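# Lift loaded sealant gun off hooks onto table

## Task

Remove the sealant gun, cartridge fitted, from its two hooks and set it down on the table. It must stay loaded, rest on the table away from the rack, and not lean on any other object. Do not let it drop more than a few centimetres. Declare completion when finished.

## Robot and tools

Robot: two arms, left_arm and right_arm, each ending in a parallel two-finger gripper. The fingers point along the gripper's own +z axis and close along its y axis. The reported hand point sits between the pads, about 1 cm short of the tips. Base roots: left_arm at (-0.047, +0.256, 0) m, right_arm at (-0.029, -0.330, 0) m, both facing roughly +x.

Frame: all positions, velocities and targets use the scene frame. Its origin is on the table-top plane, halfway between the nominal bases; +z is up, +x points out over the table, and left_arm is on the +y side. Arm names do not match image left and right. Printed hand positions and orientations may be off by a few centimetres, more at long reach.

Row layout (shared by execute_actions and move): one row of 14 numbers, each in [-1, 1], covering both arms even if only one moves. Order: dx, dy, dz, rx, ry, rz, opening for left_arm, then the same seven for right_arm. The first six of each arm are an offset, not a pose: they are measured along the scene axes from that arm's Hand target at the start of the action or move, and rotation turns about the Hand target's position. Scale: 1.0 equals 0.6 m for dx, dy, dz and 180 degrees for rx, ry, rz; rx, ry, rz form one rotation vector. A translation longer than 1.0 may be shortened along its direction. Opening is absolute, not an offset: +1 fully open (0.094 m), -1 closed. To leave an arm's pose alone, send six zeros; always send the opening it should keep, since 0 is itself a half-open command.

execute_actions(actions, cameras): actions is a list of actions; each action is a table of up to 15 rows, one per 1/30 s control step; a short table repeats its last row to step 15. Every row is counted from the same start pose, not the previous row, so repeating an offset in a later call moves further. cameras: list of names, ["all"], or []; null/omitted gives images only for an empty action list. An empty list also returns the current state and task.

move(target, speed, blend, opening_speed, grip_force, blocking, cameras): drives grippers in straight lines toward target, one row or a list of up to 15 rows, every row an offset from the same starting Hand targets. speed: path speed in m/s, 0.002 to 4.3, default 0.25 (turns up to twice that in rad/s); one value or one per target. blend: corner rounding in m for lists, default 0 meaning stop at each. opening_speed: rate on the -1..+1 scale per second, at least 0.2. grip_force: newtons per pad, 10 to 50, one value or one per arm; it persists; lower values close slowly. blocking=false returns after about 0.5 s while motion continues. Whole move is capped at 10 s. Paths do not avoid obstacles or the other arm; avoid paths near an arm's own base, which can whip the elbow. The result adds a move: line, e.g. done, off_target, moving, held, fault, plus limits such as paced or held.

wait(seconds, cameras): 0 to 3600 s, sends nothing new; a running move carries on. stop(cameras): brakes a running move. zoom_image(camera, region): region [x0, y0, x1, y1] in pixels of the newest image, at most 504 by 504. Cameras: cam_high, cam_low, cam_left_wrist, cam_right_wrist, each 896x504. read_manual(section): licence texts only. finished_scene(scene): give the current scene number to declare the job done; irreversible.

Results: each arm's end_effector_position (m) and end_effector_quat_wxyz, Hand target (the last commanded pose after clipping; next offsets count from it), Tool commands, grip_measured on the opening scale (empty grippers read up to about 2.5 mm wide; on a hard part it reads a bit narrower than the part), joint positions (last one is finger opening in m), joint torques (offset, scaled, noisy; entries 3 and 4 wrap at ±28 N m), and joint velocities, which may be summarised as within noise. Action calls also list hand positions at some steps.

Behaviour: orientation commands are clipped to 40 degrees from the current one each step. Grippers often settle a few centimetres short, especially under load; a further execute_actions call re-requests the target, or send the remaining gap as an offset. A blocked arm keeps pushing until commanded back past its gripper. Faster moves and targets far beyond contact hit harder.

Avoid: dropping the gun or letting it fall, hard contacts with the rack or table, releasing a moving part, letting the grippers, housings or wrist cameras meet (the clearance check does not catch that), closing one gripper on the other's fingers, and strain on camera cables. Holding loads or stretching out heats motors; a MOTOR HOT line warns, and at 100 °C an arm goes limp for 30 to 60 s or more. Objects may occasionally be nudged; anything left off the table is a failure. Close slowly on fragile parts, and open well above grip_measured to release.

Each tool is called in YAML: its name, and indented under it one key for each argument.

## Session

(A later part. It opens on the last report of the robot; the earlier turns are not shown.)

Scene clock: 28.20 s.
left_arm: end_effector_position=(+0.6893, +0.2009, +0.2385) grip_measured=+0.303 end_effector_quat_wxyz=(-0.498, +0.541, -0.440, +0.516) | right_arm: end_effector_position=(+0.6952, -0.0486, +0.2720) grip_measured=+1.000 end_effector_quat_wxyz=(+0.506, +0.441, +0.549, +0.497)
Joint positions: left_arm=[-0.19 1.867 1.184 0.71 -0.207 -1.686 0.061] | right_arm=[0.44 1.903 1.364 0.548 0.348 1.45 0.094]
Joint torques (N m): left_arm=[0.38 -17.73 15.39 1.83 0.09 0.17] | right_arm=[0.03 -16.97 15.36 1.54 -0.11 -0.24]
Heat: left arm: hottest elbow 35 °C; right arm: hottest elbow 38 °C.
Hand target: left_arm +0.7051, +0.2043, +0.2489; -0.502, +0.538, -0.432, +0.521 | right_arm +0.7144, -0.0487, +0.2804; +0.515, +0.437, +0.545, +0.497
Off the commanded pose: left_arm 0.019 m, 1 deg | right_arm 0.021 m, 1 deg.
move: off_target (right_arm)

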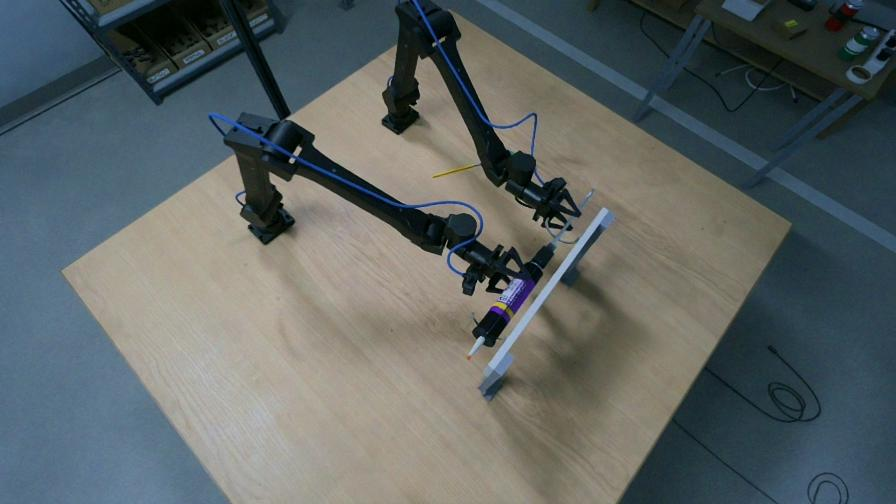

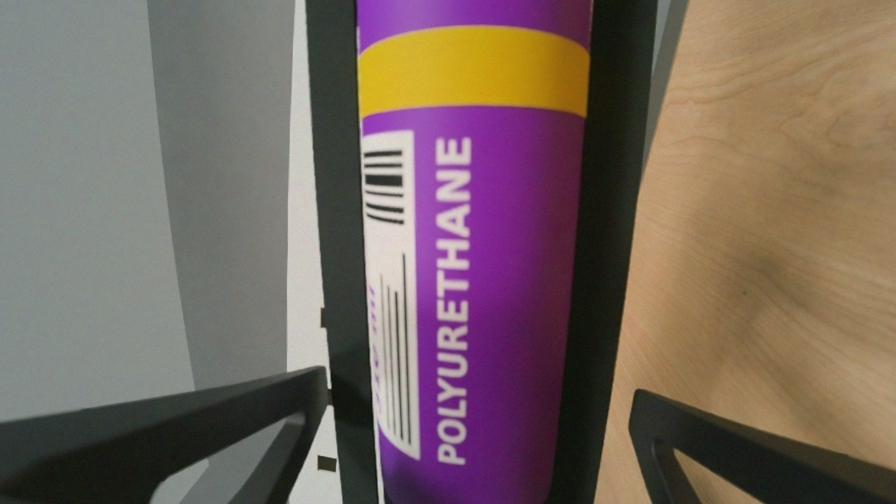

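move:
  target:
    - [0,0,0,0,0,0,0.3, 0.008,0,0.002,0,0,0,1]
    - [0,0,0,0,0,0,0.3, 0.008,0,0.002,0,0,0,0.4]
  speed: 0.06
  opening_speed: 0.3
  cameras: ["cam_high","cam_right_wrist"]

zoom_image:
  camera: "cam_high"
  region: [460, 220, 560, 320]

Scene clock: 32.20 s.
left_arm: end_effector_position=(+0.6893, +0.2009, +0.2385) grip_measured=+0.303 end_effector_quat_wxyz=(-0.498, +0.541, -0.440, +0.516) | right_arm: end_effector_position=(+0.6988, -0.0463, +0.2763) grip_measured=+0.687 end_effector_quat_wxyz=(+0.507, +0.439, +0.549, +0.499)
Joint positions: left_arm=[-0.19 1.867 1.184 0.71 -0.207 -1.686 0.061] | right_arm=[0.44 1.908 1.381 0.539 0.345 1.449 0.079]
Joint torques (N m): left_arm=[0.38 -17.73 15.39 1.81 0.09 0.17] | right_arm=[-0.21 -16.79 15.38 1.58 -0.11 -0.22]
Heat: left arm: hottest elbow 36 °C; right arm: hottest elbow 39 °C.
Hand target: left_arm +0.7051, +0.2043, +0.2489; -0.502, +0.538, -0.432, +0.521 | right_arm +0.7192, -0.0487, +0.2818; +0.515, +0.437, +0.545, +0.497
Off the commanded pose: left_arm 0.019 m, 1 deg | right_arm 0.021 m, 1 deg.
move: off_target (right_arm); target 2's new opening was sent with right_arm's hand 0.021 m and 1 deg from that target

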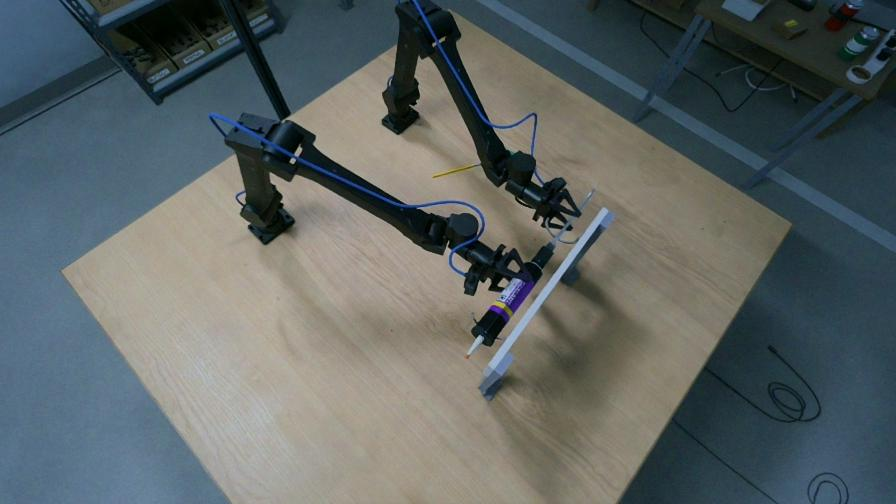

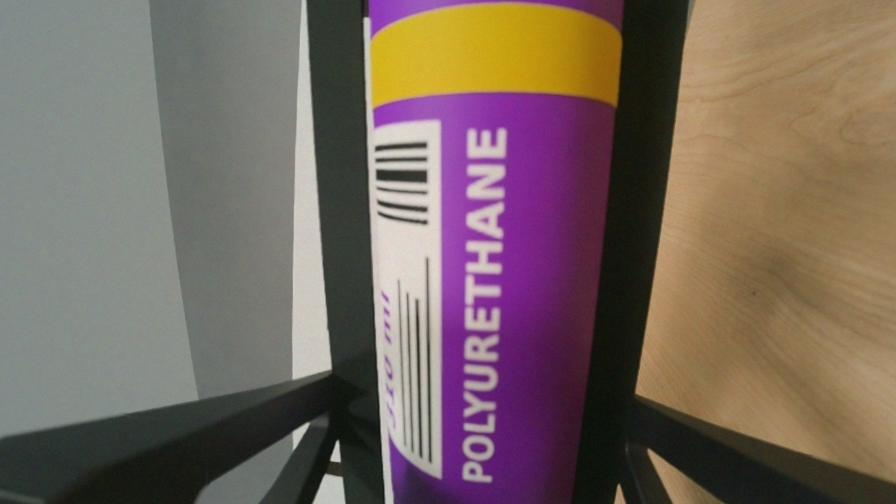

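Scaled by 5.040 from the camera's image (finer frame: 1280x720).

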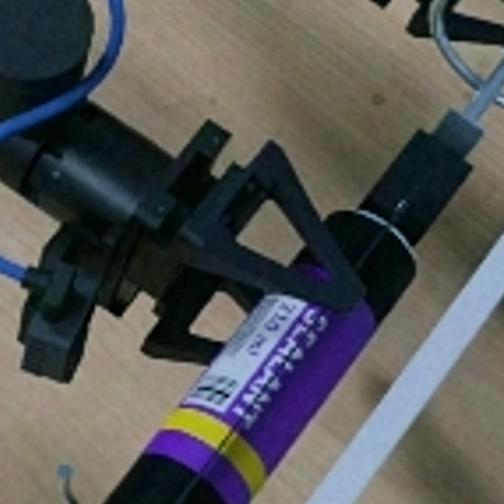

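move:
  target: [0,0,0,0,0,0,-1, 0,0,0,0,0,0,0.4]
  opening_speed: 0.6
  cameras: ["cam_high","cam_left_wrist"]

zoom_image:
  camera: "cam_high"
  region: [510, 170, 610, 270]

Scene clock: 34.93 s.
left_arm: end_effector_position=(+0.6894, +0.2009, +0.2380) grip_measured=-0.853 end_effector_quat_wxyz=(-0.492, +0.546, -0.435, +0.520) | right_arm: end_effector_position=(+0.6988, -0.0463, +0.2763) grip_measured=+0.687 end_effector_quat_wxyz=(+0.507, +0.439, +0.549, +0.499)
Joint positions: left_arm=[-0.19 1.867 1.184 0.709 -0.207 -1.705 0.007] | right_arm=[0.44 1.908 1.381 0.539 0.345 1.449 0.079]
Joint torques (N m): left_arm=[0.38 -17.79 15.38 1.89 0.07 0.37] | right_arm=[-0.26 -16.73 15.36 1.57 -0.11 -0.22]
Heat: left arm: hottest elbow 36 °C; right arm: hottest elbow 39 °C.
Hand target: left_arm +0.7051, +0.2044, +0.2491; -0.502, +0.538, -0.431, +0.521 | right_arm +0.7192, -0.0487, +0.2818; +0.515, +0.437, +0.545, +0.497
Off the commanded pose: left_arm 0.020 m, 1 deg | right_arm 0.021 m, 1 deg.
move: done

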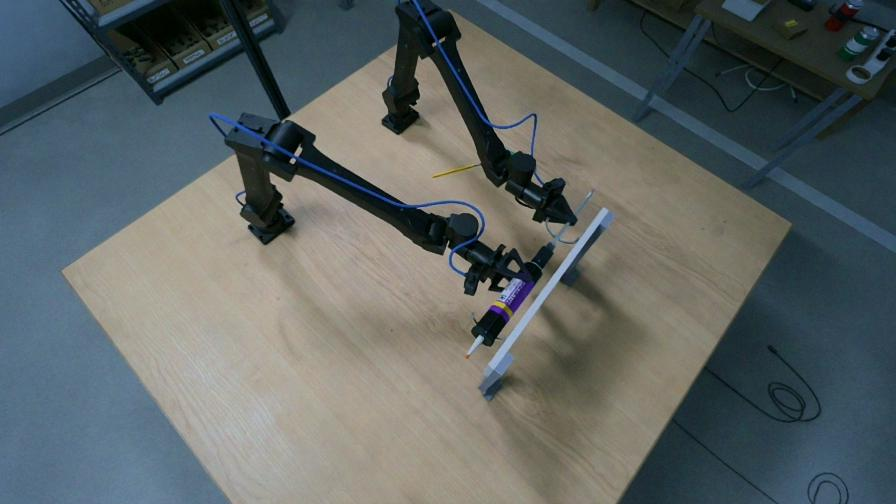

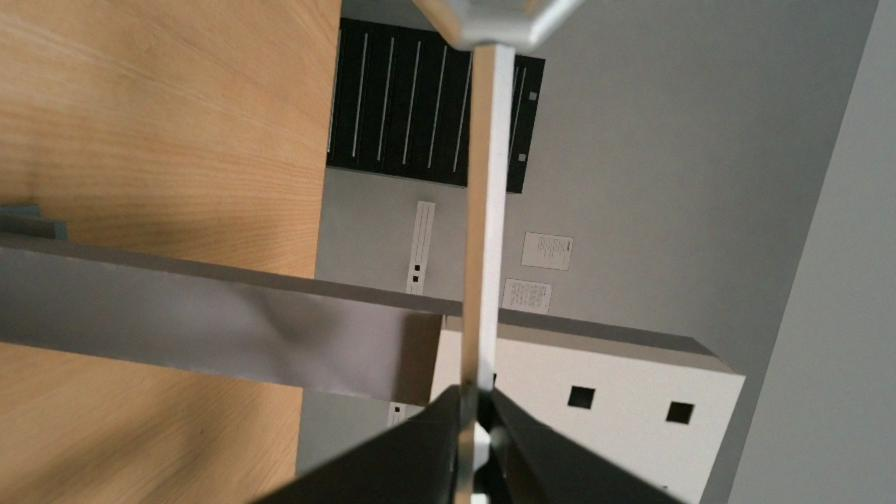

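Scaled by 5.040 from the camera's image (finer frame: 1280x720).

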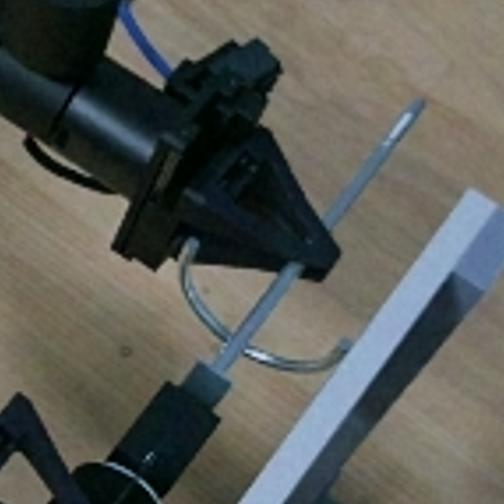

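move:
  target: [0,0,0.09,0,0,0,-1, 0,0,0.15,0,-0.02,0,0.4]
  speed: 0.08
  cameras: ["cam_high","cam_low"]

zoom_image:
  camera: "cam_low"
  region: [330, 110, 610, 310]

zoom_image:
  camera: "cam_high"
  region: [450, 180, 610, 360]

Scene clock: 37.37 s.
left_arm: end_effector_position=(+0.6888, +0.2012, +0.2395) grip_measured=-0.853 end_effector_quat_wxyz=(-0.474, +0.567, -0.453, +0.499) | right_arm: end_effector_position=(+0.7006, -0.0454, +0.2777) grip_measured=+0.687 end_effector_quat_wxyz=(+0.492, +0.452, +0.566, +0.483)
Joint positions: left_arm=[-0.189 1.832 1.2 0.577 -0.207 -1.719 0.007] | right_arm=[0.44 1.892 1.407 0.432 0.345 1.467 0.079]
Joint torques (N m): left_arm=[0.21 -22.24 17.55 2.35 -0.06 0.52] | right_arm=[-0.15 -23.71 18.56 2.22 0.07 -0.75]
Heat: left arm: hottest elbow 37 °C; right arm: hottest elbow 40 °C.
Hand target: left_arm +0.7051, +0.2043, +0.3031; -0.502, +0.538, -0.432, +0.521 | right_arm +0.7192, -0.0487, +0.3718; +0.532, +0.421, +0.528, +0.510
Off the commanded pose: left_arm 0.066 m, 6 deg | right_arm 0.096 m, 8 deg.
move: off_target (left_arm, right_arm)

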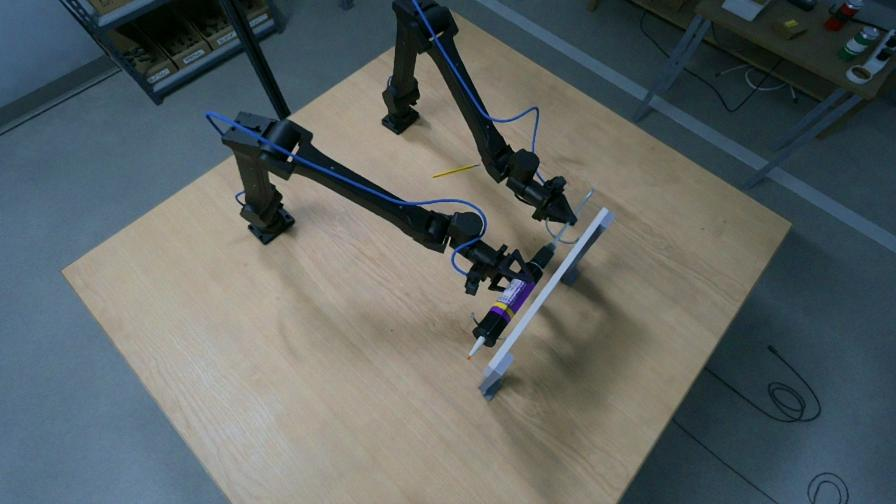

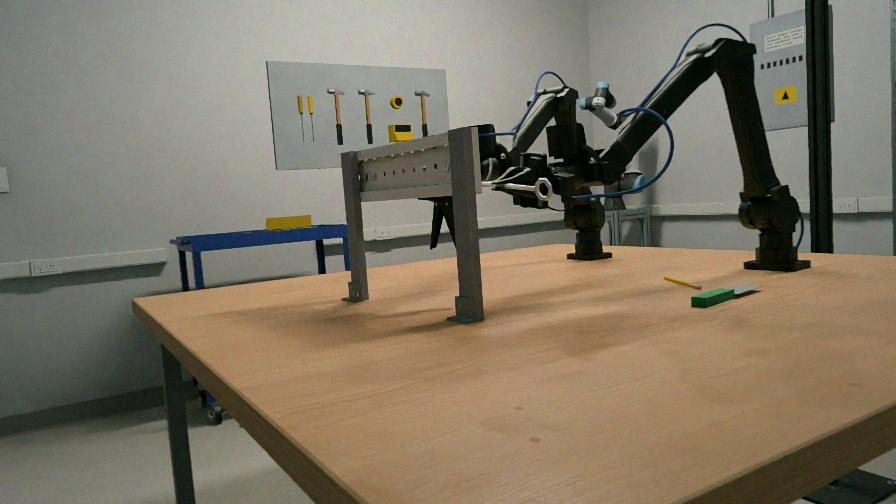

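Scaled by 1.800 from the camera's image (finer frame: 1280x720).

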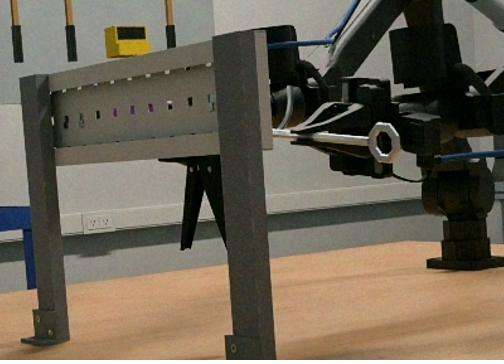

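Scaled by 2.800 from the camera's image (finer frame: 1280x720).

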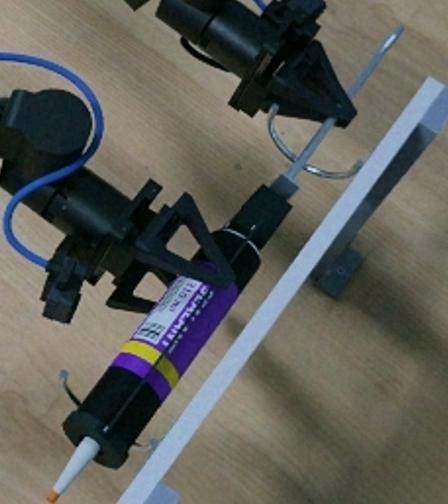

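move:
  target: [0,0,0.08,0,-0.02,0,-1, 0,0,0.1,0,-0.02,0,0.4]
  speed: 0.08
  cameras: ["cam_high","cam_low"]

zoom_image:
  camera: "cam_low"
  region: [330, 110, 610, 310]

zoom_image:
  camera: "cam_high"
  region: [450, 180, 610, 360]

Scene clock: 39.50 s.
left_arm: end_effector_position=(+0.6899, +0.2013, +0.2776) grip_measured=-0.854 end_effector_quat_wxyz=(-0.484, +0.556, -0.442, +0.511) | right_arm: end_effector_position=(+0.7014, -0.0452, +0.3148) grip_measured=+0.687 end_effector_quat_wxyz=(+0.498, +0.447, +0.558, +0.490)
Joint positions: left_arm=[-0.189 1.793 1.227 0.556 -0.207 -1.714 0.007] | right_arm=[0.44 1.859 1.445 0.39 0.346 1.46 0.079]
Joint torques (N m): left_arm=[0.21 -22.18 18.8 2.67 -0.04 0.54] | right_arm=[-0.09 -24.35 20.49 2.59 0.03 -0.99]
Heat: left arm: hottest elbow 38 °C; right arm: hottest elbow 42 °C.
Hand target: left_arm +0.7051, +0.2043, +0.3511; -0.516, +0.522, -0.415, +0.538 | right_arm +0.7192, -0.0487, +0.4320; +0.548, +0.405, +0.511, +0.523
Off the commanded pose: left_arm 0.075 m, 7 deg | right_arm 0.118 m, 10 deg.
move: off_target (left_arm, right_arm)

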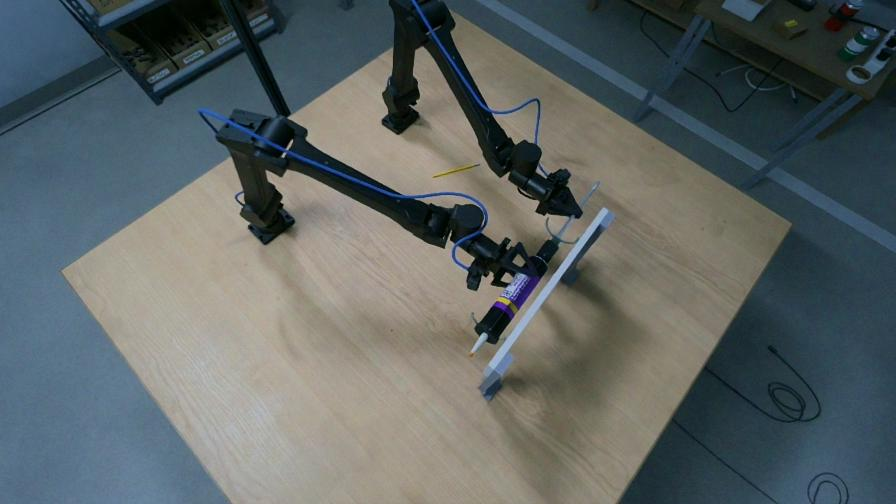

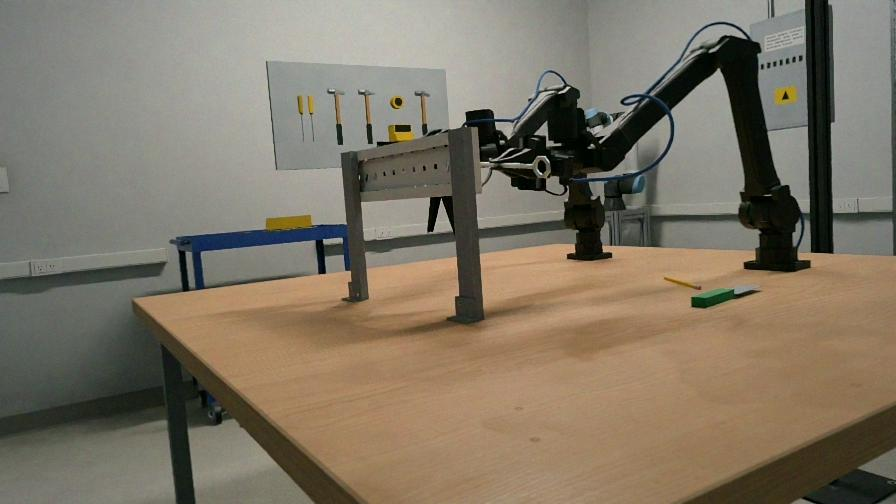

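Scaled by 1.800 from the camera's image (finer frame: 1280x720).

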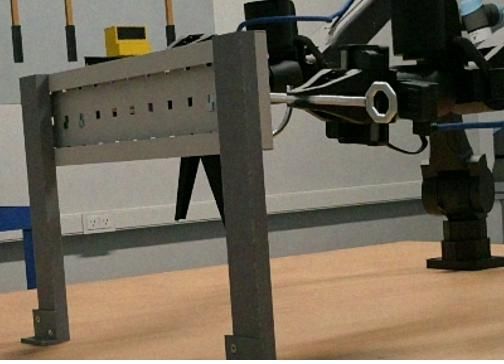

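Scaled by 2.800 from the camera's image (finer frame: 1280x720).

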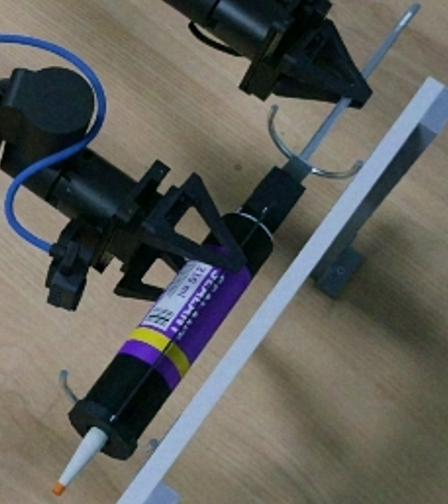

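move:
  target: [0,0,0.08,0,0,0,-1, 0,0,0.085,0,-0.005,0,0.4]
  speed: 0.1
  cameras: ["cam_high","cam_low","cam_right_wrist","cam_left_wrist"]

zoom_image:
  camera: "cam_low"
  region: [330, 110, 610, 310]

zoom_image:
  camera: "cam_high"
  region: [450, 180, 610, 360]

Scene clock: 41.27 s.
left_arm: end_effector_position=(+0.6940, +0.2020, +0.3282) grip_measured=-0.854 end_effector_quat_wxyz=(-0.486, +0.554, -0.440, +0.513) | right_arm: end_effector_position=(+0.7050, -0.0435, +0.3660) grip_measured=+0.687 end_effector_quat_wxyz=(+0.504, +0.442, +0.555, +0.493)
Joint positions: left_arm=[-0.188 1.741 1.299 0.44 -0.207 -1.713 0.007] | right_arm=[0.44 1.826 1.528 0.291 0.346 1.451 0.079]
Joint torques (N m): left_arm=[0.03 -21.48 19.47 2.56 -0.02 0.53] | right_arm=[-0.15 -23.59 21.44 2.67 -0.06 -0.96]
Heat: left arm: hottest elbow 38 °C; right arm: hottest elbow 44 °C.
Hand target: left_arm +0.7051, +0.2043, +0.3990; -0.516, +0.522, -0.416, +0.538 | right_arm +0.7192, -0.0487, +0.4827; +0.552, +0.401, +0.507, +0.526
Off the commanded pose: left_arm 0.072 m, 6 deg | right_arm 0.118 m, 10 deg.
move: off_target (left_arm, right_arm)

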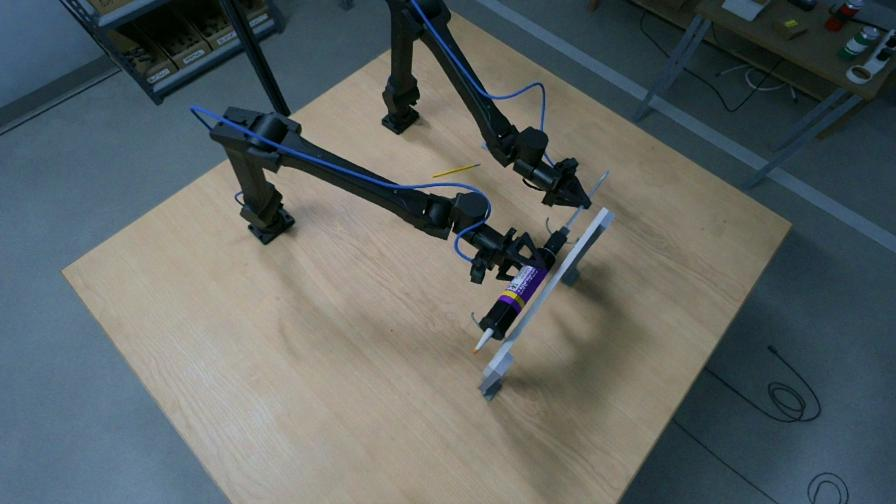

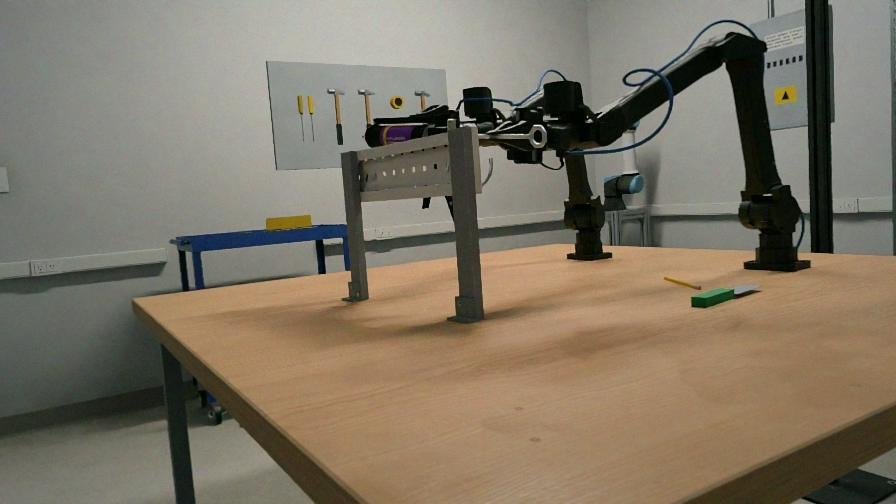

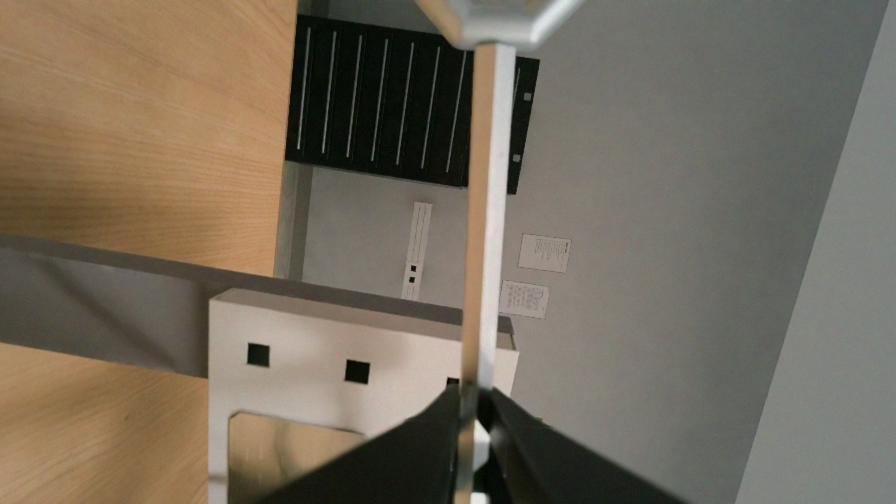

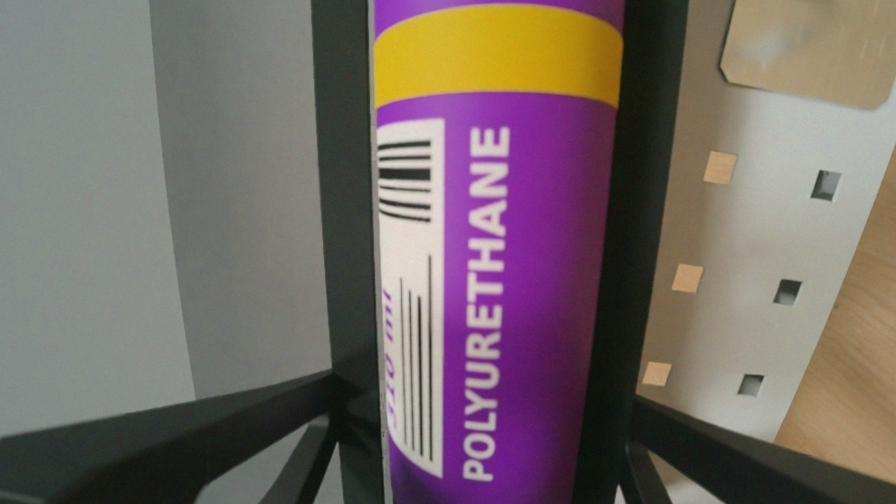

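Scaled by 1.800 from the camera's image (finer frame: 1280x720).

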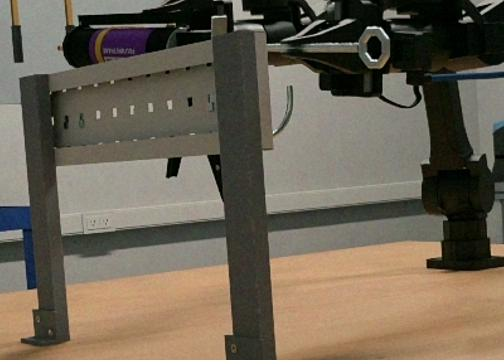

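Scaled by 2.800 from the camera's image (finer frame: 1280x720).

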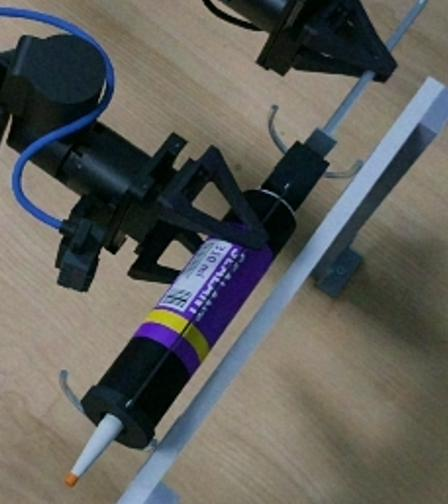

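move:
  target: [-0.25,-0.025,0.0,0,0,0,-1, -0.25,-0.025,0.0,0,0,0,0.4]
  speed: 0.12
  cameras: ["cam_high","cam_low"]

zoom_image:
  camera: "cam_low"
  region: [330, 60, 610, 260]

zoom_image:
  camera: "cam_high"
  region: [400, 120, 610, 360]

Scene clock: 43.97 s.
left_arm: end_effector_position=(+0.5627, +0.1954, +0.3785) grip_measured=-0.854 end_effector_quat_wxyz=(-0.502, +0.543, -0.418, +0.528) | right_arm: end_effector_position=(+0.5809, -0.0512, +0.4207) grip_measured=+0.687 end_effector_quat_wxyz=(+0.516, +0.426, +0.546, +0.504)
Joint positions: left_arm=[-0.244 1.388 0.979 0.473 -0.28 -1.707 0.007] | right_arm=[0.529 1.51 1.239 0.316 0.424 1.417 0.079]
Joint torques (N m): left_arm=[-1.32 -14.8 12.07 3.43 0.09 0.55] | right_arm=[0.5 -19.08 13.11 4.45 0.53 -0.75]
Heat: left arm: hottest elbow 39 °C; right arm: hottest elbow 45 °C.
Hand target: left_arm +0.5552, +0.1893, +0.3987; +0.515, -0.522, +0.416, -0.538 | right_arm +0.5693, -0.0638, +0.4826; +0.552, +0.401, +0.507, +0.526
Off the commanded pose: left_arm 0.023 m, 3 deg | right_arm 0.064 m, 7 deg.
move: off_target (left_arm, right_arm)

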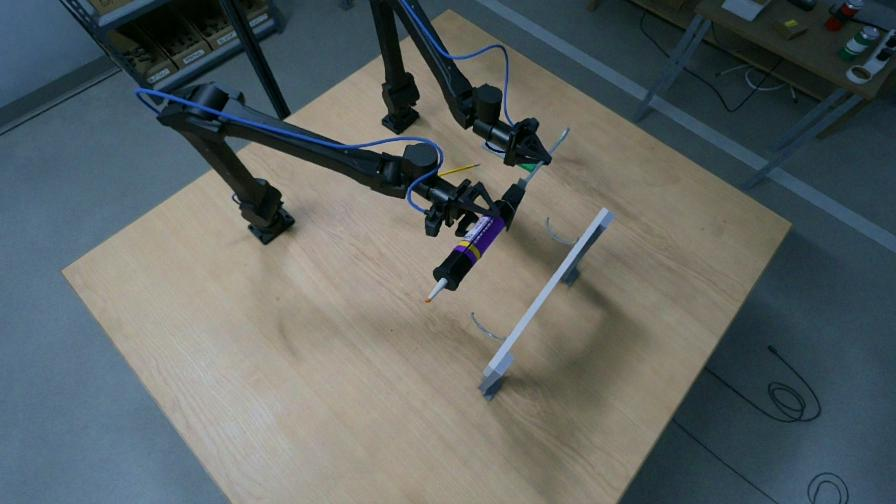

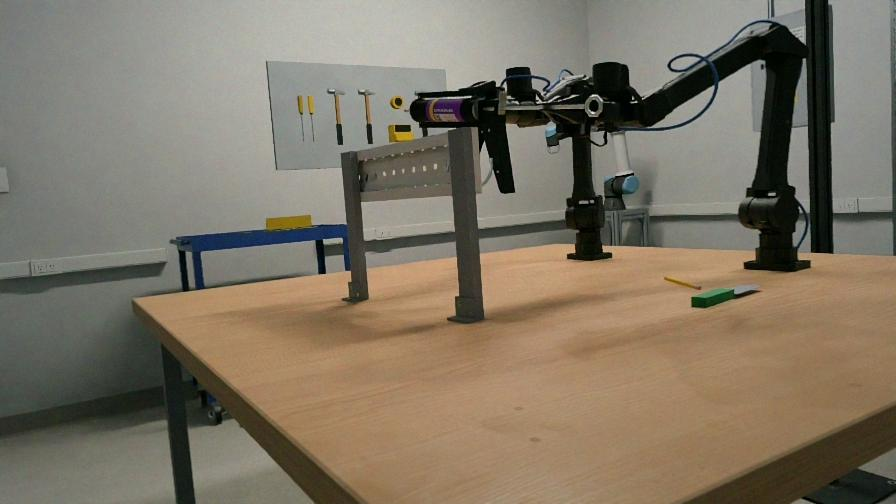

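Scaled by 1.800 from the camera's image (finer frame: 1280x720).

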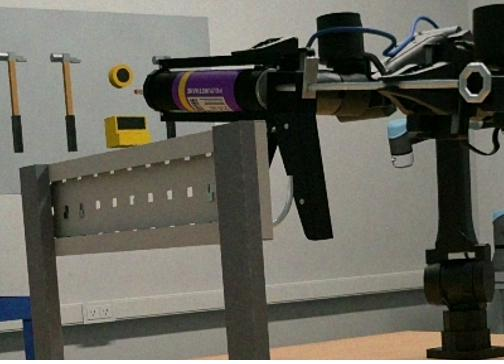

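Scaled by 2.100 from the camera's image (finer frame: 1280x720).

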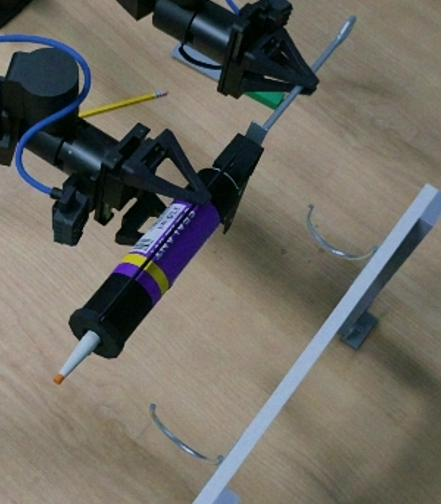

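move:
  target: [-0.122,-0.3422,-0.1062,0.0543,0.5347,-0.0918,-1, -0.2005,-0.3553,-0.2043,0.0568,0.5515,-0.091,0.4]
  speed: 0.17
  cameras: ["all"]

zoom_image:
  camera: "cam_high"
  region: [260, 100, 560, 360]

Scene clock: 52.03 s.
left_arm: end_effector_position=(+0.4783, -0.0097, +0.3144) grip_measured=-0.854 end_effector_quat_wxyz=(+0.019, -0.666, +0.744, -0.049) | right_arm: end_effector_position=(+0.4410, -0.2595, +0.3228) grip_measured=+0.686 end_effector_quat_wxyz=(+0.012, +0.748, +0.663, +0.025)
Joint positions: left_arm=[-0.534 1.847 2.071 -1.689 0.001 -1.926 0.007] | right_arm=[0.14 1.558 1.716 -1.675 -0.007 1.84 0.079]
Joint torques (N m): left_arm=[-0.97 -19.66 16.59 -0.32 -0.08 0.55] | right_arm=[-1.73 -15.97 15.39 -0.16 0.36 0.03]
Heat: left arm: hottest elbow 40 °C; right arm: hottest elbow 48 °C.
Hand target: left_arm +0.4819, -0.0161, +0.3351; +0.001, -0.649, +0.761, +0.000 | right_arm +0.4490, -0.2769, +0.3602; +0.001, +0.760, +0.650, +0.001
Off the commanded pose: left_arm 0.022 m, 7 deg | right_arm 0.042 m, 4 deg.
joint sent to its limit (left arm) — joint 4 (wrist pitch), lower limit. The joint targets are off in orientation, not in position.
joint sent to its limit (right arm) — joint 4 (wrist pitch), lower limit. The joint targets are off in orientation, not in position.
move: off_target (left_arm, right_arm)

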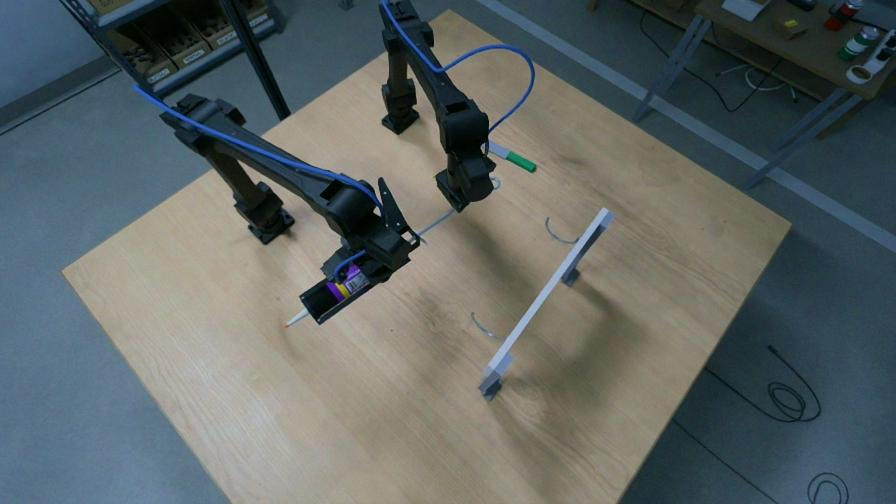

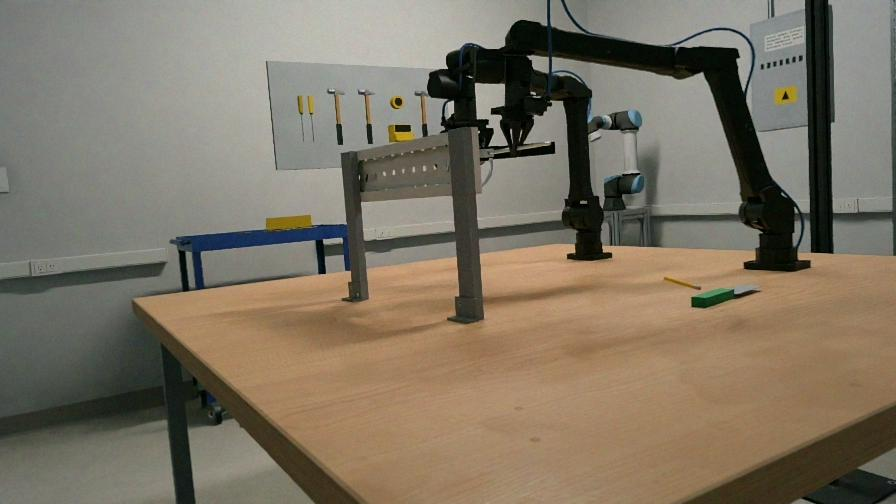

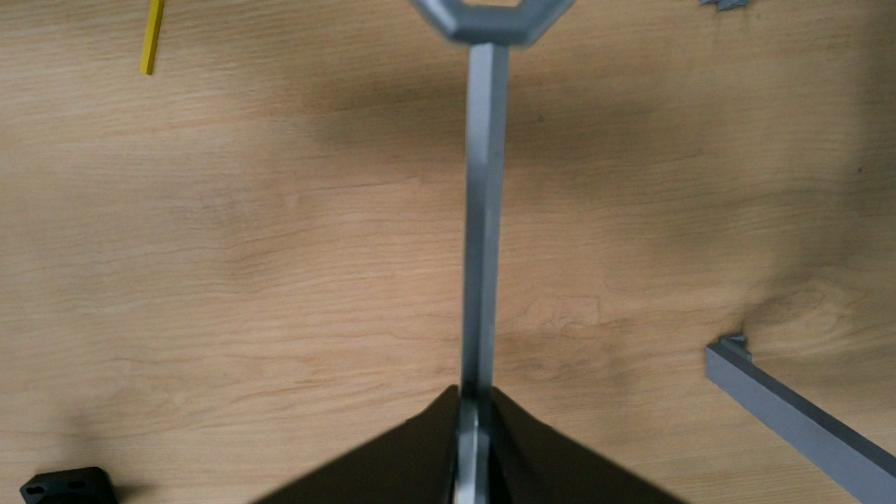

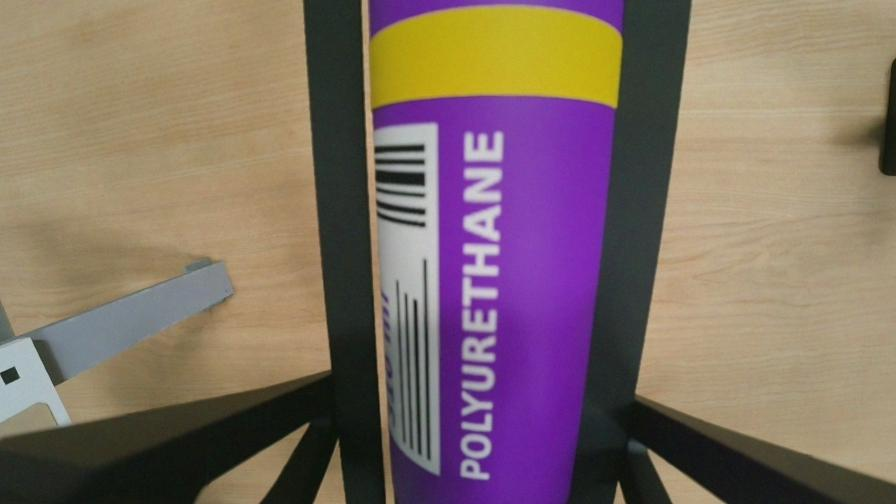

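Scaled by 1.680 from the camera's image (finer frame: 1280x720).

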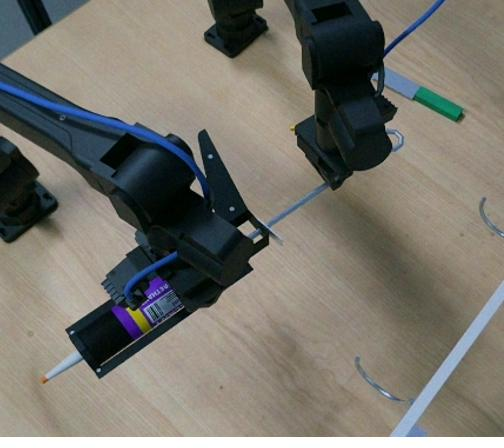

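move:
  target: [0,0,-0.35,0,0,0,-1, 0,0.01,-0.335,0,0,0,0.4]
  speed: 0.12
  cameras: ["cam_high","cam_low"]

zoom_image:
  camera: "cam_low"
  region: [400, 180, 620, 320]

Scene clock: 54.77 s.
left_arm: end_effector_position=(+0.4835, -0.0147, +0.1353) grip_measured=-0.854 end_effector_quat_wxyz=(+0.000, -0.665, +0.747, -0.009) | right_arm: end_effector_position=(+0.4417, -0.2614, +0.1432) grip_measured=+0.686 end_effector_quat_wxyz=(-0.012, +0.752, +0.659, -0.013)
Joint positions: left_arm=[-0.536 1.928 1.722 -1.348 0.007 -1.924 0.007] | right_arm=[0.136 1.65 1.354 -1.31 -0.006 1.847 0.079]
Joint torques (N m): left_arm=[-0.91 -19.72 10.63 0.44 -0.39 0.54] | right_arm=[-0.56 -16.38 10.85 0.13 0.35 0.09]
Heat: left arm: hottest elbow 40 °C; right arm: hottest elbow 48 °C.
Hand target: left_arm +0.4820, -0.0161, +0.1252; +0.001, -0.649, +0.761, +0.000 | right_arm +0.4489, -0.2708, +0.1589; +0.001, +0.760, +0.650, +0.001
Off the commanded pose: left_arm 0.010 m, 3 deg | right_arm 0.020 m, 3 deg.
move: off_target (left_arm, right_arm)

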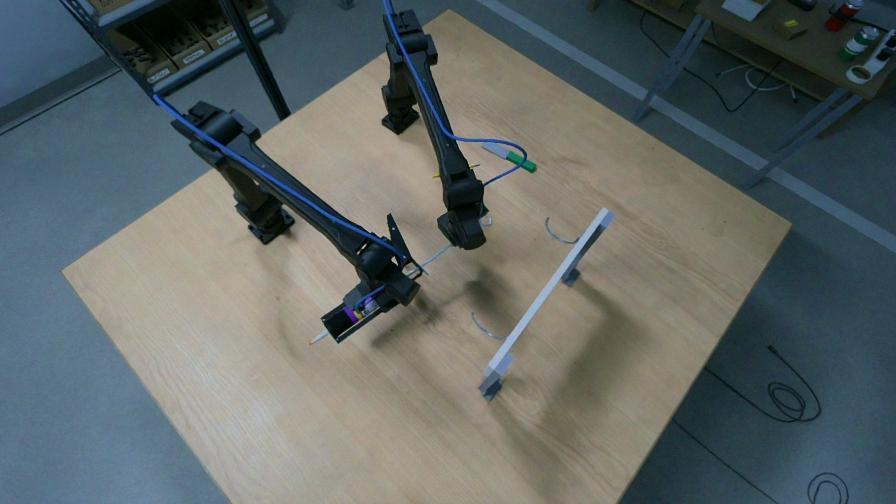

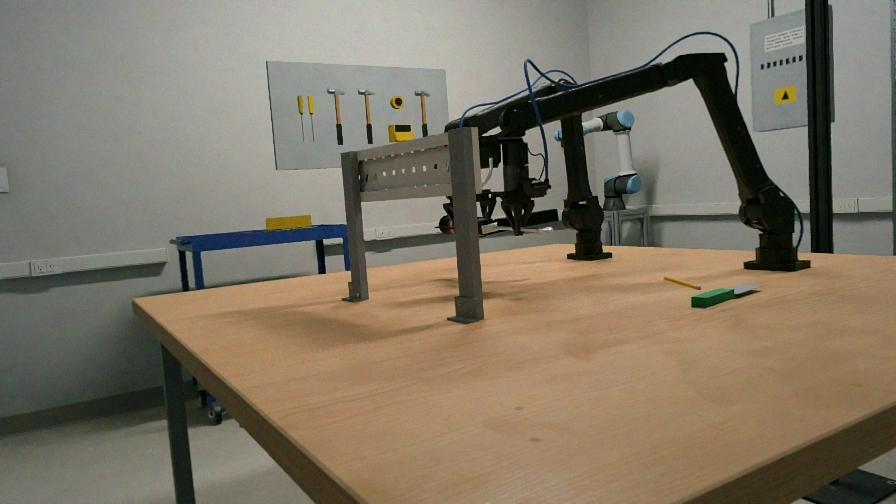

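Scaled by 2.291 from the camera's image (finer frame: 1280x720).

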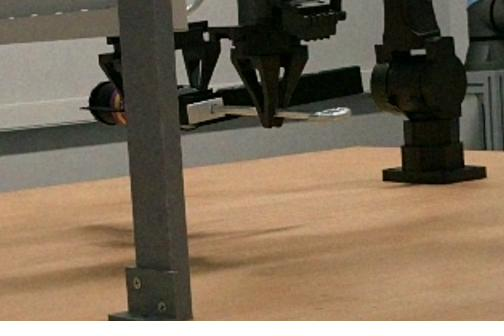

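move:
  target: [0,0,-0.16,0,0,0,-1, 0,0,-0.13,0,0,0,0.4]
  speed: 0.08
  cameras: ["cam_low","cam_right_wrist"]

zoom_image:
  camera: "cam_low"
  region: [400, 180, 620, 320]

Scene clock: 57.23 s.
left_arm: end_effector_position=(+0.4859, -0.0173, +0.0492) grip_measured=-0.854 end_effector_quat_wxyz=(+0.000, -0.662, +0.749, -0.017) | right_arm: end_effector_position=(+0.4407, -0.2634, +0.0655) grip_measured=+0.686 end_effector_quat_wxyz=(-0.009, +0.757, +0.653, -0.014)
Joint positions: left_arm=[-0.536 1.997 1.593 -1.136 0.013 -1.916 0.007] | right_arm=[0.134 1.724 1.23 -1.11 -0.001 1.861 0.079]
Joint torques (N m): left_arm=[-0.85 -19.08 9.63 0.7 -0.62 0.46] | right_arm=[-0.44 -17.14 9.94 0.1 0.13 -0.07]
Heat: left arm: hottest elbow 40 °C; right arm: hottest elbow 48 °C.
Hand target: left_arm +0.4820, -0.0160, +0.0292; +0.001, -0.649, +0.761, +0.000 | right_arm +0.4489, -0.2709, +0.0811; +0.001, +0.760, +0.650, +0.001
Off the commanded pose: left_arm 0.020 m, 3 deg | right_arm 0.019 m, 2 deg.
move: off_target (left_arm, right_arm)

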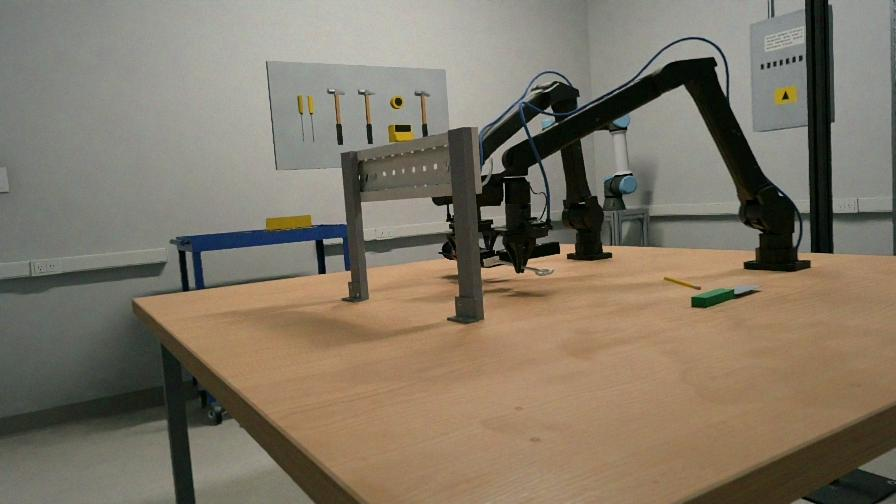

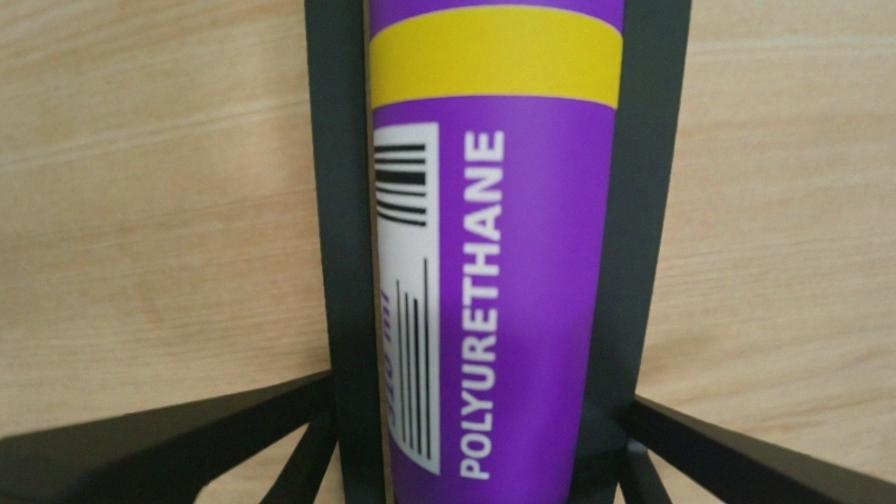

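Scaled by 2.291 from the camera's image (finer frame: 1280x720).

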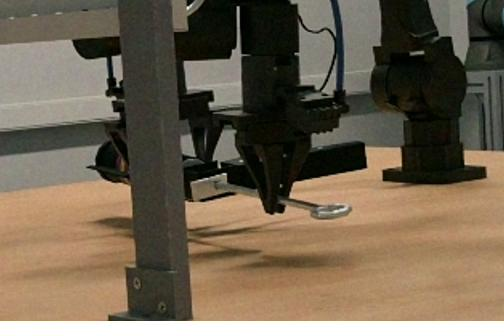

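move:
  target: [0,0,-0.04,0,0,0,-1, 0,0,-0.035,0,0,0,0.4]
  speed: 0.04
  cameras: ["cam_low"]

Scene clock: 59.33 s.
left_arm: end_effector_position=(+0.4870, -0.0183, +0.0283) grip_measured=-0.854 end_effector_quat_wxyz=(+0.000, -0.661, +0.750, -0.019) | right_arm: end_effector_position=(+0.4413, -0.2640, +0.0460) grip_measured=+0.686 end_effector_quat_wxyz=(-0.007, +0.759, +0.651, -0.013)
Joint positions: left_arm=[-0.537 2.021 1.572 -1.086 0.014 -1.914 0.007] | right_arm=[0.133 1.748 1.205 -1.057 0.001 1.863 0.079]
Joint torques (N m): left_arm=[-0.85 -18.73 9.26 0.76 -0.64 0.44] | right_arm=[-0.32 -17.2 9.57 0.02 0.06 -0.11]
Heat: left arm: hottest elbow 40 °C; right arm: hottest elbow 48 °C.
Hand target: left_arm +0.4819, -0.0161, +0.0050; +0.001, -0.649, +0.761, +0.000 | right_arm +0.4489, -0.2709, +0.0602; +0.001, +0.760, +0.650, +0.001
Off the commanded pose: left_arm 0.024 m, 3 deg | right_arm 0.017 m, 2 deg.
move: off_target (left_arm, right_arm)

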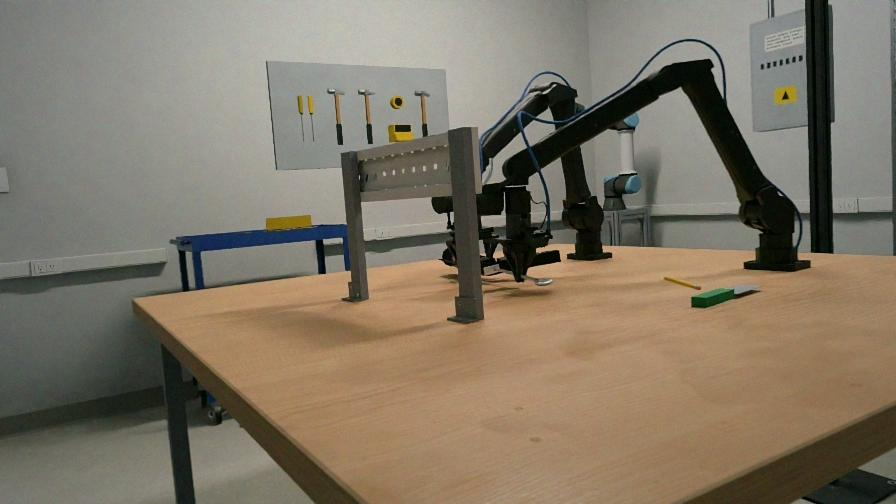

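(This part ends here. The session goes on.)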